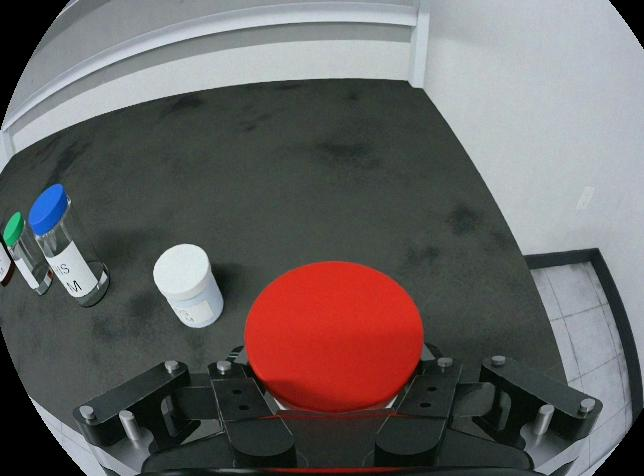

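Emit:
{"name": "move", "arguments": {"base": {"translate_m": 0.1, "strafe_m": -0.008}, "speeds": {"translate_m": 0.2}, "joints": {"joint_2_rad": -0.072, "joint_4_rad": -1.883, "joint_6_rad": -0.52, "gripper_pos": 0.48}, "min_time_s": 2.5}}

Emit:
{"name": "move", "arguments": {"joints": {"joint_2_rad": -0.068, "joint_4_rad": -1.900, "joint_6_rad": -0.498, "gripper_pos": 0.48}}}

Scene clock: 1298.20 s.
move: off_target
base_odometry: x=+0.347 y=+1.274 heading=+1.932
base_tilt: forward=-0.2 right=+0.6
base_status: done
joint_positions: joint_1_rad=-0.032 joint_2_rad=-0.085 joint_3_rad=+3.160 joint_4_rad=-1.866 joint_5_rad=+0.008 joint_6_rad=-0.570 joint_7_rad=+1.573 gripper_pos=+0.357
joint_status: gripper_pos off_target (ended at +0.357, target +0.480); the others done
motor_effort: joint_1_rad=+0(1) joint_2_rad=-16(18) joint_3_rad=+1(2) joint_4_rad=+19(22) joint_5_rad=-1(1) joint_6_rad=+7(8) joint_7_rad=+0(1)
hand_pose: x=+0.6121 y=+0.0068 z=+0.8165 quat_wxyz=(+0.000, +0.923, +0.009, +0.385) (m; base frame)
hand_target: x=+0.6198 y=+0.0116 z=+0.8123 quat_wxyz=(-0.015, +0.919, -0.004, +0.394) (m; base frame)
hand_status: not commanded
pictures: none

Scene clock: 1298.80 s.
move: off_target
base_odometry: x=+0.347 y=+1.274 heading=+1.932
base_tilt: forward=-0.2 right=+0.6
base_status: not commanded
joint_positions: joint_1_rad=-0.032 joint_2_rad=-0.081 joint_3_rad=+3.160 joint_4_rad=-1.884 joint_5_rad=+0.008 joint_6_rad=-0.544 joint_7_rad=+1.573 gripper_pos=+0.357
joint_status: gripper_pos off_target (ended at +0.357, target +0.480); the others done
motor_effort: joint_1_rad=+1(1) joint_2_rad=-16(16) joint_3_rad=+1(1) joint_4_rad=+19(20) joint_5_rad=-1(1) joint_6_rad=+7(7) joint_7_rad=-1(1)
hand_pose: x=+0.6133 y=+0.0069 z=+0.8112 quat_wxyz=(+0.000, +0.922, +0.009, +0.387) (m; base frame)
hand_target: x=+0.6200 y=+0.0115 z=+0.8062 quat_wxyz=(-0.015, +0.919, -0.005, +0.395) (m; base frame)
hand_status: not commanded
pictures: none

Emit:
{"name": "move", "arguments": {"joints": {"joint_2_rad": -0.067, "joint_4_rad": -1.907, "joint_6_rad": -0.490, "gripper_pos": 0.48}}}

Emit:
{"name": "move", "arguments": {"joints": {"joint_2_rad": -0.066, "joint_4_rad": -1.912, "joint_6_rad": -0.484, "gripper_pos": 0.48}}}

Emit:
{"name": "move", "arguments": {"joints": {"joint_2_rad": -0.065, "joint_4_rad": -1.917, "joint_6_rad": -0.478, "gripper_pos": 0.48}}}

Emit:
{"name": "move", "arguments": {"joints": {"joint_2_rad": -0.064, "joint_4_rad": -1.922, "joint_6_rad": -0.472, "gripper_pos": 0.48}}}

Scene clock: 1304.87 s.
move: off_target
base_odometry: x=+0.347 y=+1.274 heading=+1.932
base_tilt: forward=-0.2 right=+0.6
base_status: not commanded
joint_positions: joint_1_rad=-0.032 joint_2_rad=-0.081 joint_3_rad=+3.160 joint_4_rad=-1.890 joint_5_rad=+0.008 joint_6_rad=-0.536 joint_7_rad=+1.573 gripper_pos=+0.357
joint_status: gripper_pos off_target (ended at +0.357, target +0.480); the others done
motor_effort: joint_1_rad=+1(1) joint_2_rad=-16(16) joint_3_rad=+1(1) joint_4_rad=+19(20) joint_5_rad=+0(1) joint_6_rad=+7(7) joint_7_rad=-1(1)
hand_pose: x=+0.6132 y=+0.0069 z=+0.8094 quat_wxyz=(+0.000, +0.922, +0.009, +0.388) (m; base frame)
hand_target: x=+0.6198 y=+0.0114 z=+0.8038 quat_wxyz=(-0.015, +0.919, -0.005, +0.395) (m; base frame)
hand_status: not commanded
pictures: none

Scene clock: 1305.33 s.
move: off_target
base_odometry: x=+0.347 y=+1.274 heading=+1.932
base_tilt: forward=-0.2 right=+0.6
base_status: not commanded
joint_positions: joint_1_rad=-0.032 joint_2_rad=-0.081 joint_3_rad=+3.160 joint_4_rad=-1.895 joint_5_rad=+0.008 joint_6_rad=-0.530 joint_7_rad=+1.573 gripper_pos=+0.357
joint_status: gripper_pos off_target (ended at +0.357, target +0.480); the others done
motor_effort: joint_1_rad=+1(1) joint_2_rad=-16(16) joint_3_rad=+1(1) joint_4_rad=+19(21) joint_5_rad=+0(1) joint_6_rad=+7(7) joint_7_rad=+0(1)
hand_pose: x=+0.6132 y=+0.0069 z=+0.8082 quat_wxyz=(+0.000, +0.921, +0.009, +0.388) (m; base frame)
hand_target: x=+0.6197 y=+0.0114 z=+0.8020 quat_wxyz=(-0.015, +0.919, -0.005, +0.395) (m; base frame)
hand_status: not commanded
pictures: none

Scene clock: 1305.80 s.
move: off_target
base_odometry: x=+0.347 y=+1.274 heading=+1.932
base_tilt: forward=-0.2 right=+0.6
base_status: not commanded
joint_positions: joint_1_rad=-0.032 joint_2_rad=-0.080 joint_3_rad=+3.160 joint_4_rad=-1.899 joint_5_rad=+0.008 joint_6_rad=-0.524 joint_7_rad=+1.573 gripper_pos=+0.357
joint_status: gripper_pos off_target (ended at +0.357, target +0.480); the others done
motor_effort: joint_1_rad=+1(1) joint_2_rad=-16(16) joint_3_rad=+1(1) joint_4_rad=+20(20) joint_5_rad=+0(1) joint_6_rad=+7(8) joint_7_rad=-1(1)
hand_pose: x=+0.6132 y=+0.0070 z=+0.8066 quat_wxyz=(+0.000, +0.921, +0.009, +0.389) (m; base frame)
hand_target: x=+0.6196 y=+0.0113 z=+0.8002 quat_wxyz=(-0.015, +0.919, -0.005, +0.395) (m; base frame)
hand_status: not commanded
pictures: none

Scene clock: 1306.30 s.
move: off_target
base_odometry: x=+0.347 y=+1.274 heading=+1.932
base_tilt: forward=-0.2 right=+0.6
base_status: not commanded
joint_positions: joint_1_rad=-0.032 joint_2_rad=-0.080 joint_3_rad=+3.160 joint_4_rad=-1.903 joint_5_rad=+0.008 joint_6_rad=-0.516 joint_7_rad=+1.573 gripper_pos=+0.357
joint_status: gripper_pos off_target (ended at +0.357, target +0.480); the others done
motor_effort: joint_1_rad=+0(1) joint_2_rad=-16(16) joint_3_rad=+1(1) joint_4_rad=+19(21) joint_5_rad=-1(2) joint_6_rad=+7(8) joint_7_rad=+0(1)
hand_pose: x=+0.6139 y=+0.0070 z=+0.8063 quat_wxyz=(+0.000, +0.921, +0.010, +0.390) (m; base frame)
hand_target: x=+0.6195 y=+0.0113 z=+0.7985 quat_wxyz=(-0.015, +0.919, -0.005, +0.395) (m; base frame)
hand_status: not commanded
pictures: none

Emit:
{"name": "move", "arguments": {"joints": {"gripper_pos": 0.31}}}

Emit:
{"name": "move", "arguments": {"joints": {"gripper_pos": 0.1}}}

Emit:
{"name": "move", "arguments": {"base": {"translate_m": -0.35}, "speeds": {"translate_m": 0.3}, "joints": {"gripper_pos": 0.0}, "cameras": ["wrist_camera"]}}

Scene clock: 1310.00 s.
move: done
base_odometry: x=+0.347 y=+1.274 heading=+1.932
base_tilt: forward=-0.2 right=+0.7
base_status: not commanded
joint_positions: joint_1_rad=-0.032 joint_2_rad=-0.079 joint_3_rad=+3.160 joint_4_rad=-1.903 joint_5_rad=+0.008 joint_6_rad=-0.516 joint_7_rad=+1.573 gripper_pos=+0.310
joint_status: all done
motor_effort: joint_1_rad=+1(1) joint_2_rad=-15(16) joint_3_rad=+1(2) joint_4_rad=+19(20) joint_5_rad=+0(2) joint_6_rad=+7(8) joint_7_rad=-1(1)
hand_pose: x=+0.6139 y=+0.0070 z=+0.8062 quat_wxyz=(+0.000, +0.921, +0.010, +0.390) (m; base frame)
hand_target: x=+0.6195 y=+0.0113 z=+0.7985 quat_wxyz=(-0.015, +0.919, -0.005, +0.395) (m; base frame)
hand_status: not commanded
pictures: none

Scene clock: 1310.63 s.
move: done
base_odometry: x=+0.347 y=+1.274 heading=+1.932
base_tilt: forward=-0.2 right=+0.7
base_status: not commanded
joint_positions: joint_1_rad=-0.032 joint_2_rad=-0.079 joint_3_rad=+3.160 joint_4_rad=-1.903 joint_5_rad=+0.008 joint_6_rad=-0.513 joint_7_rad=+1.573 gripper_pos=+0.100
joint_status: all done
motor_effort: joint_1_rad=+0(1) joint_2_rad=-15(15) joint_3_rad=+1(1) joint_4_rad=+18(19) joint_5_rad=+0(1) joint_6_rad=+6(7) joint_7_rad=+0(1)
hand_pose: x=+0.6145 y=+0.0070 z=+0.8068 quat_wxyz=(+0.000, +0.920, +0.010, +0.392) (m; base frame)
hand_target: x=+0.6195 y=+0.0113 z=+0.7985 quat_wxyz=(-0.015, +0.919, -0.005, +0.395) (m; base frame)
hand_status: not commanded
pictures: none

Scene clock: 1312.80 s.
move: done
base_odometry: x=+0.471 y=+0.947 heading=+1.932
base_tilt: forward=-0.2 right=+0.6
base_status: done
joint_positions: joint_1_rad=-0.032 joint_2_rad=-0.069 joint_3_rad=+3.160 joint_4_rad=-1.903 joint_5_rad=+0.008 joint_6_rad=-0.510 joint_7_rad=+1.573 gripper_pos=+0.000
joint_status: all done
motor_effort: joint_1_rad=+0(2) joint_2_rad=-15(18) joint_3_rad=+1(3) joint_4_rad=+18(19) joint_5_rad=-1(1) joint_6_rad=+6(7) joint_7_rad=-1(1)
hand_pose: x=+0.6165 y=+0.0071 z=+0.8022 quat_wxyz=(+0.000, +0.922, +0.010, +0.388) (m; base frame)
hand_target: x=+0.6195 y=+0.0113 z=+0.7985 quat_wxyz=(-0.015, +0.919, -0.005, +0.395) (m; base frame)
hand_status: not commanded
pictures: wrist_camera
camera_calibration:
wrist_camera: T_world_to_cam=[[-0.0107511, -0.999915, 0.0073335, 0.0111503], [-0.707372, 0.00242163, -0.706837, 1.05655], [0.70676, -0.0127868, -0.707338, 0.262416], [0, 0, 0, 1]] pos_world=[0.562026, 0.0119463, 0.932341]

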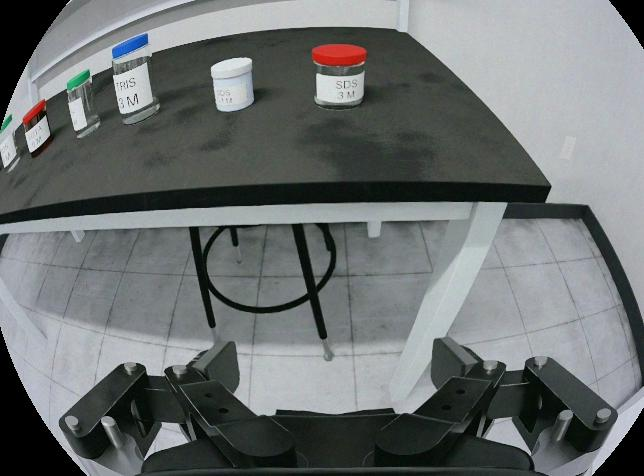

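Emit:
{"name": "move", "arguments": {"base": {"rotate_rad": 3.1416, "translate_m": -1.813, "strafe_m": -0.083}, "speeds": {"rotate_rad": 1.1, "translate_m": 0.45}, "joints": {"joint_2_rad": 0.505, "joint_4_rad": -1.76, "joint_6_rad": -0.03, "gripper_pos": 0.1}, "min_time_s": 4, "cameras": ["wrist_camera"]}}

Scene clock: 1333.53 s.
move: done
base_odometry: x=+1.189 y=-0.720 heading=-1.209
base_tilt: forward=-0.1 right=+0.7
base_status: done
joint_positions: joint_1_rad=-0.033 joint_2_rad=+0.489 joint_3_rad=+3.158 joint_4_rad=-1.770 joint_5_rad=+0.008 joint_6_rad=-0.069 joint_7_rad=+1.573 gripper_pos=+0.100
joint_status: all done
motor_effort: joint_1_rad=+1(4) joint_2_rad=-30(31) joint_3_rad=+1(4) joint_4_rad=+15(19) joint_5_rad=+0(2) joint_6_rad=+6(7) joint_7_rad=-1(1)
hand_pose: x=+0.7859 y=+0.0135 z=+0.6402 quat_wxyz=(+0.002, +0.918, +0.015, +0.396) (m; base frame)
hand_target: x=+0.7975 y=+0.0107 z=+0.6426 quat_wxyz=(-0.006, +0.912, -0.006, +0.411) (m; base frame)
hand_status: not commanded
pictures: wrist_camera
camera_calibration:
wrist_camera: T_world_to_cam=[[-0.00304834, -0.999893, 0.0143397, 0.0101128], [-0.695116, -0.00819003, -0.718851, 1.06004], [0.718891, -0.0121591, -0.695016, 0.0108805], [0, 0, 0, 1]] pos_world=[0.729058, 0.0189257, 0.769426]

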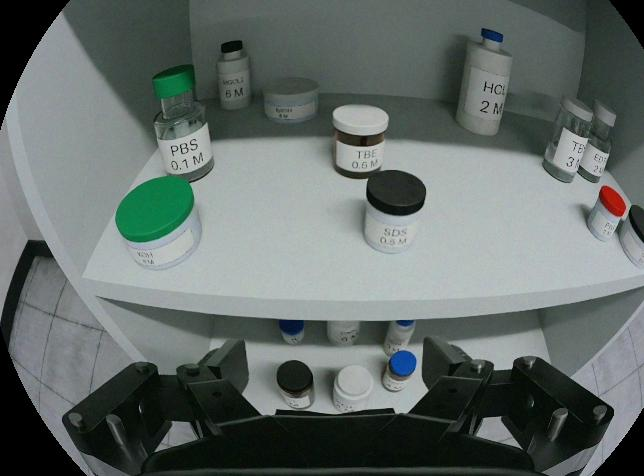

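Emit:
{"name": "move", "arguments": {"base": {"strafe_m": -0.025, "translate_m": 0.24}, "speeds": {"translate_m": 0.22}, "cameras": ["wrist_camera"]}}

Scene clock: 1339.50 s.
move: done
base_odometry: x=+1.251 y=-0.953 heading=-1.209
base_tilt: forward=-0.1 right=+0.7
base_status: done
joint_positions: joint_1_rad=-0.033 joint_2_rad=+0.490 joint_3_rad=+3.158 joint_4_rad=-1.768 joint_5_rad=+0.008 joint_6_rad=-0.068 joint_7_rad=+1.573 gripper_pos=+0.100
joint_status: not commanded
motor_effort: joint_1_rad=+0(2) joint_2_rad=-30(32) joint_3_rad=+1(1) joint_4_rad=+16(17) joint_5_rad=-1(1) joint_6_rad=+6(7) joint_7_rad=+0(1)
hand_pose: x=+0.7867 y=+0.0136 z=+0.6401 quat_wxyz=(+0.002, +0.918, +0.015, +0.397) (m; base frame)
hand_target: x=+0.7975 y=+0.0107 z=+0.6426 quat_wxyz=(-0.006, +0.912, -0.006, +0.411) (m; base frame)
hand_status: not commanded
pictures: wrist_camera
camera_calibration:
wrist_camera: T_world_to_cam=[[-0.00299142, -0.999894, 0.0142676, 0.0101321], [-0.694302, -0.00819139, -0.719637, 1.0604], [0.719677, -0.0120587, -0.694204, 0.00903567], [0, 0, 0, 1]] pos_world=[0.729762, 0.0189261, 0.769228]

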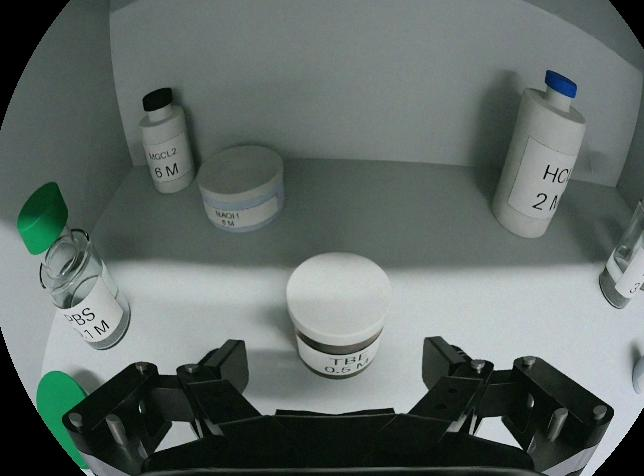

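Emit:
{"name": "move", "arguments": {"base": {"strafe_m": -0.002, "translate_m": 0.061}, "speeds": {"translate_m": 0.15}}}

Emit:
{"name": "move", "arguments": {"joints": {"joint_2_rad": 0.57, "joint_4_rad": -1.80, "joint_6_rad": 0.03}, "min_time_s": 1.5, "cameras": ["wrist_camera"]}}

Scene clock: 1344.80 s.
move: done
base_odometry: x=+1.270 y=-1.011 heading=-1.209
base_tilt: forward=-0.2 right=+0.7
base_status: done
joint_positions: joint_1_rad=-0.033 joint_2_rad=+0.491 joint_3_rad=+3.158 joint_4_rad=-1.767 joint_5_rad=+0.008 joint_6_rad=-0.067 joint_7_rad=+1.573 gripper_pos=+0.100
joint_status: not commanded
motor_effort: joint_1_rad=+1(2) joint_2_rad=-30(31) joint_3_rad=+1(2) joint_4_rad=+15(17) joint_5_rad=-1(1) joint_6_rad=+6(7) joint_7_rad=+0(1)
hand_pose: x=+0.7874 y=+0.0136 z=+0.6401 quat_wxyz=(+0.002, +0.918, +0.015, +0.397) (m; base frame)
hand_target: x=+0.7975 y=+0.0107 z=+0.6426 quat_wxyz=(-0.006, +0.912, -0.006, +0.411) (m; base frame)
hand_status: not commanded
pictures: none

Scene clock: 1346.60 s.
move: done
base_odometry: x=+1.270 y=-1.011 heading=-1.209
base_tilt: forward=-0.1 right=+0.7
base_status: not commanded
joint_positions: joint_1_rad=-0.033 joint_2_rad=+0.547 joint_3_rad=+3.158 joint_4_rad=-1.778 joint_5_rad=+0.008 joint_6_rad=-0.013 joint_7_rad=+1.573 gripper_pos=+0.100
joint_status: all done
motor_effort: joint_1_rad=+1(1) joint_2_rad=-31(32) joint_3_rad=+0(1) joint_4_rad=+14(16) joint_5_rad=+0(2) joint_6_rad=+6(7) joint_7_rad=+0(1)
hand_pose: x=+0.7909 y=+0.0138 z=+0.6097 quat_wxyz=(+0.002, +0.920, +0.015, +0.391) (m; base frame)
hand_target: x=+0.7890 y=+0.0099 z=+0.5941 quat_wxyz=(-0.004, +0.921, -0.006, +0.390) (m; base frame)
hand_status: not commanded
pictures: wrist_camera
camera_calibration:
wrist_camera: T_world_to_cam=[[-0.00212733, -0.999883, 0.0151677, 0.00956748], [-0.703058, -0.00929082, -0.711072, 1.04319], [0.71113, -0.0121765, -0.702956, -0.00289465], [0, 0, 0, 1]] pos_world=[0.735505, 0.0192232, 0.739607]

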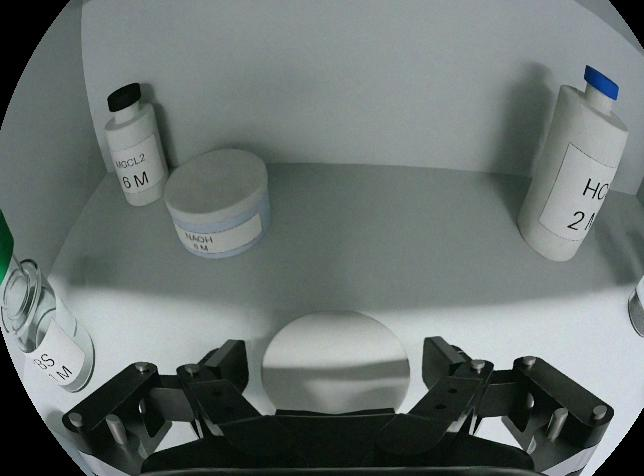

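Aligned (335). Descend.

Emit:
{"name": "move", "arguments": {"joints": {"joint_2_rad": 0.603, "joint_4_rad": -1.828, "joint_6_rad": 0.075}, "min_time_s": 1.5}}

Emit:
{"name": "move", "arguments": {"joints": {"joint_2_rad": 0.615, "joint_4_rad": -1.84, "joint_6_rad": 0.097}, "cameras": ["wrist_camera"]}}

Scene clock: 1350.00 s.
move: done
base_odometry: x=+1.270 y=-1.011 heading=-1.209
base_tilt: forward=-0.2 right=+0.6
base_status: not commanded
joint_positions: joint_1_rad=-0.033 joint_2_rad=+0.578 joint_3_rad=+3.158 joint_4_rad=-1.806 joint_5_rad=+0.008 joint_6_rad=+0.032 joint_7_rad=+1.573 gripper_pos=+0.100
joint_status: all done
motor_effort: joint_1_rad=+1(1) joint_2_rad=-31(32) joint_3_rad=+1(1) joint_4_rad=+14(15) joint_5_rad=+0(1) joint_6_rad=+6(7) joint_7_rad=-1(1)
hand_pose: x=+0.7858 y=+0.0137 z=+0.5864 quat_wxyz=(+0.002, +0.923, +0.015, +0.384) (m; base frame)
hand_target: x=+0.7830 y=+0.0093 z=+0.5699 quat_wxyz=(-0.003, +0.924, -0.006, +0.383) (m; base frame)
hand_status: not commanded
pictures: none

Scene clock: 1350.67 s.
move: done
base_odometry: x=+1.270 y=-1.011 heading=-1.209
base_tilt: forward=-0.1 right=+0.6
base_status: not commanded
joint_positions: joint_1_rad=-0.033 joint_2_rad=+0.592 joint_3_rad=+3.158 joint_4_rad=-1.820 joint_5_rad=+0.008 joint_6_rad=+0.059 joint_7_rad=+1.573 gripper_pos=+0.100
joint_status: all done
motor_effort: joint_1_rad=+1(1) joint_2_rad=-31(32) joint_3_rad=+1(2) joint_4_rad=+14(15) joint_5_rad=+0(1) joint_6_rad=+6(7) joint_7_rad=-1(1)
hand_pose: x=+0.7843 y=+0.0138 z=+0.5770 quat_wxyz=(+0.002, +0.923, +0.016, +0.384) (m; base frame)
hand_target: x=+0.7809 y=+0.0091 z=+0.5618 quat_wxyz=(-0.002, +0.924, -0.006, +0.382) (m; base frame)
hand_status: not commanded
pictures: wrist_camera
camera_calibration:
wrist_camera: T_world_to_cam=[[-0.00120316, -0.999877, 0.0156265, 0.00904049], [-0.713339, -0.0100932, -0.700746, 1.01744], [0.700818, -0.0119901, -0.71324, -0.00720361], [0, 0, 0, 1]] pos_world=[0.730837, 0.0192222, 0.707686]

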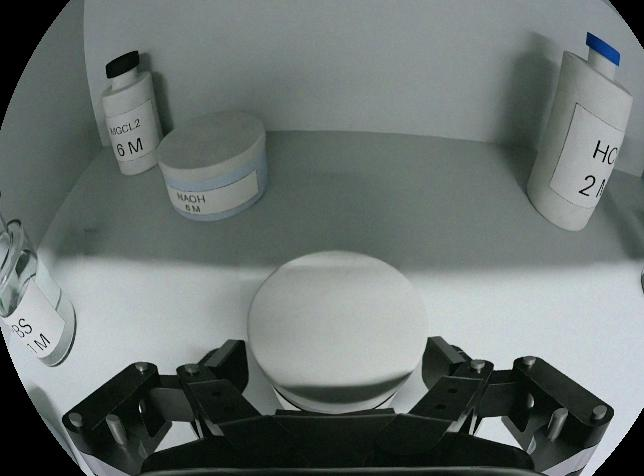

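Emit:
{"name": "move", "arguments": {"joints": {"gripper_pos": 0.2}}}

Emit:
{"name": "move", "arguments": {"joints": {"gripper_pos": 0.28}}}

Emit:
{"name": "move", "arguments": {"joints": {"gripper_pos": 0.36}}}

Emit:
{"name": "move", "arguments": {"joints": {"gripper_pos": 0.44}, "cameras": ["wrist_camera"]}}

Scene clock: 1355.30 s.
move: done
base_odometry: x=+1.270 y=-1.011 heading=-1.209
base_tilt: forward=-0.1 right=+0.6
base_status: not commanded
joint_positions: joint_1_rad=-0.033 joint_2_rad=+0.592 joint_3_rad=+3.158 joint_4_rad=-1.820 joint_5_rad=+0.008 joint_6_rad=+0.059 joint_7_rad=+1.573 gripper_pos=+0.200
joint_status: all done
motor_effort: joint_1_rad=+0(1) joint_2_rad=-31(31) joint_3_rad=+1(1) joint_4_rad=+14(14) joint_5_rad=-1(1) joint_6_rad=+6(6) joint_7_rad=+0(1)
hand_pose: x=+0.7843 y=+0.0138 z=+0.5770 quat_wxyz=(+0.002, +0.923, +0.016, +0.384) (m; base frame)
hand_target: x=+0.7809 y=+0.0091 z=+0.5618 quat_wxyz=(-0.002, +0.924, -0.006, +0.382) (m; base frame)
hand_status: not commanded
pictures: none

Scene clock: 1355.80 s.
move: done
base_odometry: x=+1.270 y=-1.011 heading=-1.209
base_tilt: forward=-0.2 right=+0.6
base_status: not commanded
joint_positions: joint_1_rad=-0.033 joint_2_rad=+0.592 joint_3_rad=+3.158 joint_4_rad=-1.820 joint_5_rad=+0.008 joint_6_rad=+0.059 joint_7_rad=+1.573 gripper_pos=+0.280
joint_status: all done
motor_effort: joint_1_rad=+1(1) joint_2_rad=-31(31) joint_3_rad=+1(1) joint_4_rad=+14(14) joint_5_rad=-1(1) joint_6_rad=+6(7) joint_7_rad=-1(1)
hand_pose: x=+0.7843 y=+0.0138 z=+0.5770 quat_wxyz=(+0.002, +0.923, +0.016, +0.384) (m; base frame)
hand_target: x=+0.7809 y=+0.0091 z=+0.5618 quat_wxyz=(-0.002, +0.924, -0.006, +0.382) (m; base frame)
hand_status: not commanded
pictures: none

Scene clock: 1356.30 s.
move: done
base_odometry: x=+1.270 y=-1.011 heading=-1.209
base_tilt: forward=-0.2 right=+0.7
base_status: not commanded
joint_positions: joint_1_rad=-0.033 joint_2_rad=+0.593 joint_3_rad=+3.158 joint_4_rad=-1.820 joint_5_rad=+0.008 joint_6_rad=+0.062 joint_7_rad=+1.573 gripper_pos=+0.347
joint_status: all done
motor_effort: joint_1_rad=+0(1) joint_2_rad=-30(31) joint_3_rad=+1(1) joint_4_rad=+14(14) joint_5_rad=+0(1) joint_6_rad=+5(6) joint_7_rad=+0(1)
hand_pose: x=+0.7848 y=+0.0138 z=+0.5774 quat_wxyz=(+0.002, +0.923, +0.016, +0.385) (m; base frame)
hand_target: x=+0.7809 y=+0.0091 z=+0.5618 quat_wxyz=(-0.002, +0.924, -0.006, +0.382) (m; base frame)
hand_status: not commanded
pictures: none

Scene clock: 1356.80 s.
move: off_target
base_odometry: x=+1.270 y=-1.011 heading=-1.209
base_tilt: forward=-0.2 right=+0.7
base_status: not commanded
joint_positions: joint_1_rad=-0.033 joint_2_rad=+0.593 joint_3_rad=+3.158 joint_4_rad=-1.820 joint_5_rad=+0.008 joint_6_rad=+0.063 joint_7_rad=+1.573 gripper_pos=+0.363
joint_status: gripper_pos off_target (ended at +0.363, target +0.440)
motor_effort: joint_1_rad=+0(1) joint_2_rad=-30(30) joint_3_rad=+1(1) joint_4_rad=+13(13) joint_5_rad=-1(1) joint_6_rad=+5(6) joint_7_rad=+0(1)
hand_pose: x=+0.7851 y=+0.0138 z=+0.5778 quat_wxyz=(+0.002, +0.922, +0.016, +0.386) (m; base frame)
hand_target: x=+0.7809 y=+0.0091 z=+0.5618 quat_wxyz=(-0.002, +0.924, -0.006, +0.382) (m; base frame)
hand_status: not commanded
pictures: wrist_camera
camera_calibration:
wrist_camera: T_world_to_cam=[[-0.00119036, -0.999878, 0.0155523, 0.0090766], [-0.710707, -0.010095, -0.703416, 1.01798], [0.703487, -0.0118905, -0.710608, -0.010882], [0, 0, 0, 1]] pos_world=[0.731153, 0.0192226, 0.708191]

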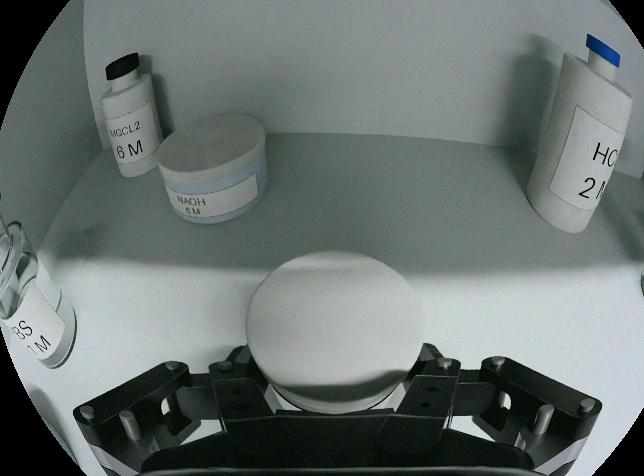

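Emit:
{"name": "move", "arguments": {"joints": {"joint_2_rad": 0.51, "gripper_pos": 0.48}}}

Emit:
{"name": "move", "arguments": {"joints": {"joint_2_rad": 0.43, "joint_6_rad": -0.10, "gripper_pos": 0.48}}}

Emit:
{"name": "move", "arguments": {"base": {"strafe_m": 0.055}, "speeds": {"strafe_m": 0.15}, "cameras": ["wrist_camera"]}}

Scene clock: 1364.63 s.
move: off_target
base_odometry: x=+1.270 y=-1.011 heading=-1.209
base_tilt: forward=-0.2 right=+0.6
base_status: not commanded
joint_positions: joint_1_rad=-0.033 joint_2_rad=+0.558 joint_3_rad=+3.158 joint_4_rad=-1.829 joint_5_rad=+0.008 joint_6_rad=+0.063 joint_7_rad=+1.573 gripper_pos=+0.363
joint_status: gripper_pos off_target (ended at +0.363, target +0.480); the others done
motor_effort: joint_1_rad=+0(1) joint_2_rad=-32(33) joint_3_rad=+1(1) joint_4_rad=+15(16) joint_5_rad=-1(1) joint_6_rad=+7(8) joint_7_rad=+0(1)
hand_pose: x=+0.7844 y=+0.0138 z=+0.5970 quat_wxyz=(+0.002, +0.917, +0.015, +0.398) (m; base frame)
hand_target: x=+0.7898 y=+0.0093 z=+0.6318 quat_wxyz=(-0.004, +0.903, -0.006, +0.430) (m; base frame)
hand_status: not commanded
pictures: none

Scene clock: 1365.57 s.
move: off_target
base_odometry: x=+1.270 y=-1.011 heading=-1.209
base_tilt: forward=-0.2 right=+0.6
base_status: not commanded
joint_positions: joint_1_rad=-0.033 joint_2_rad=+0.473 joint_3_rad=+3.158 joint_4_rad=-1.829 joint_5_rad=+0.008 joint_6_rad=-0.073 joint_7_rad=+1.573 gripper_pos=+0.363
joint_status: gripper_pos off_target (ended at +0.363, target +0.480); the others done
motor_effort: joint_1_rad=+1(1) joint_2_rad=-30(33) joint_3_rad=+1(1) joint_4_rad=+16(16) joint_5_rad=-1(1) joint_6_rad=+6(7) joint_7_rad=-1(1)
hand_pose: x=+0.7608 y=+0.0129 z=+0.6226 quat_wxyz=(+0.002, +0.927, +0.015, +0.374) (m; base frame)
hand_target: x=+0.7522 y=+0.0104 z=+0.6388 quat_wxyz=(-0.006, +0.926, -0.006, +0.376) (m; base frame)
hand_status: not commanded
pictures: none

Scene clock: 1366.67 s.
move: done
base_odometry: x=+1.322 y=-0.992 heading=-1.209
base_tilt: forward=-0.2 right=+0.7
base_status: done
joint_positions: joint_1_rad=-0.035 joint_2_rad=+0.473 joint_3_rad=+3.157 joint_4_rad=-1.829 joint_5_rad=+0.008 joint_6_rad=-0.073 joint_7_rad=+1.573 gripper_pos=+0.363
joint_status: not commanded
motor_effort: joint_1_rad=+1(4) joint_2_rad=-30(30) joint_3_rad=+1(3) joint_4_rad=+16(17) joint_5_rad=-1(1) joint_6_rad=+6(7) joint_7_rad=-1(1)
hand_pose: x=+0.7607 y=+0.0145 z=+0.6226 quat_wxyz=(+0.001, +0.927, +0.016, +0.374) (m; base frame)
hand_target: x=+0.7522 y=+0.0104 z=+0.6388 quat_wxyz=(-0.006, +0.926, -0.006, +0.376) (m; base frame)
hand_status: not commanded
pictures: wrist_camera
camera_calibration:
wrist_camera: T_world_to_cam=[[-0.000386398, -0.999892, 0.0147225, 0.00889295], [-0.728183, -0.00980922, -0.685313, 1.03421], [0.685383, -0.0109855, -0.7281, 0.0628212], [0, 0, 0, 1]] pos_world=[0.710039, 0.0197269, 0.754365]

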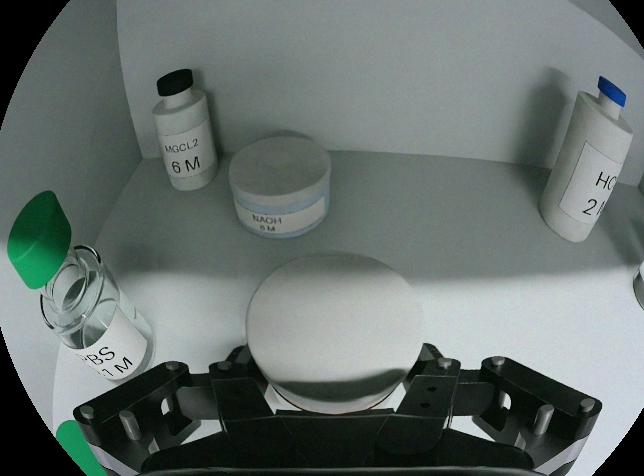

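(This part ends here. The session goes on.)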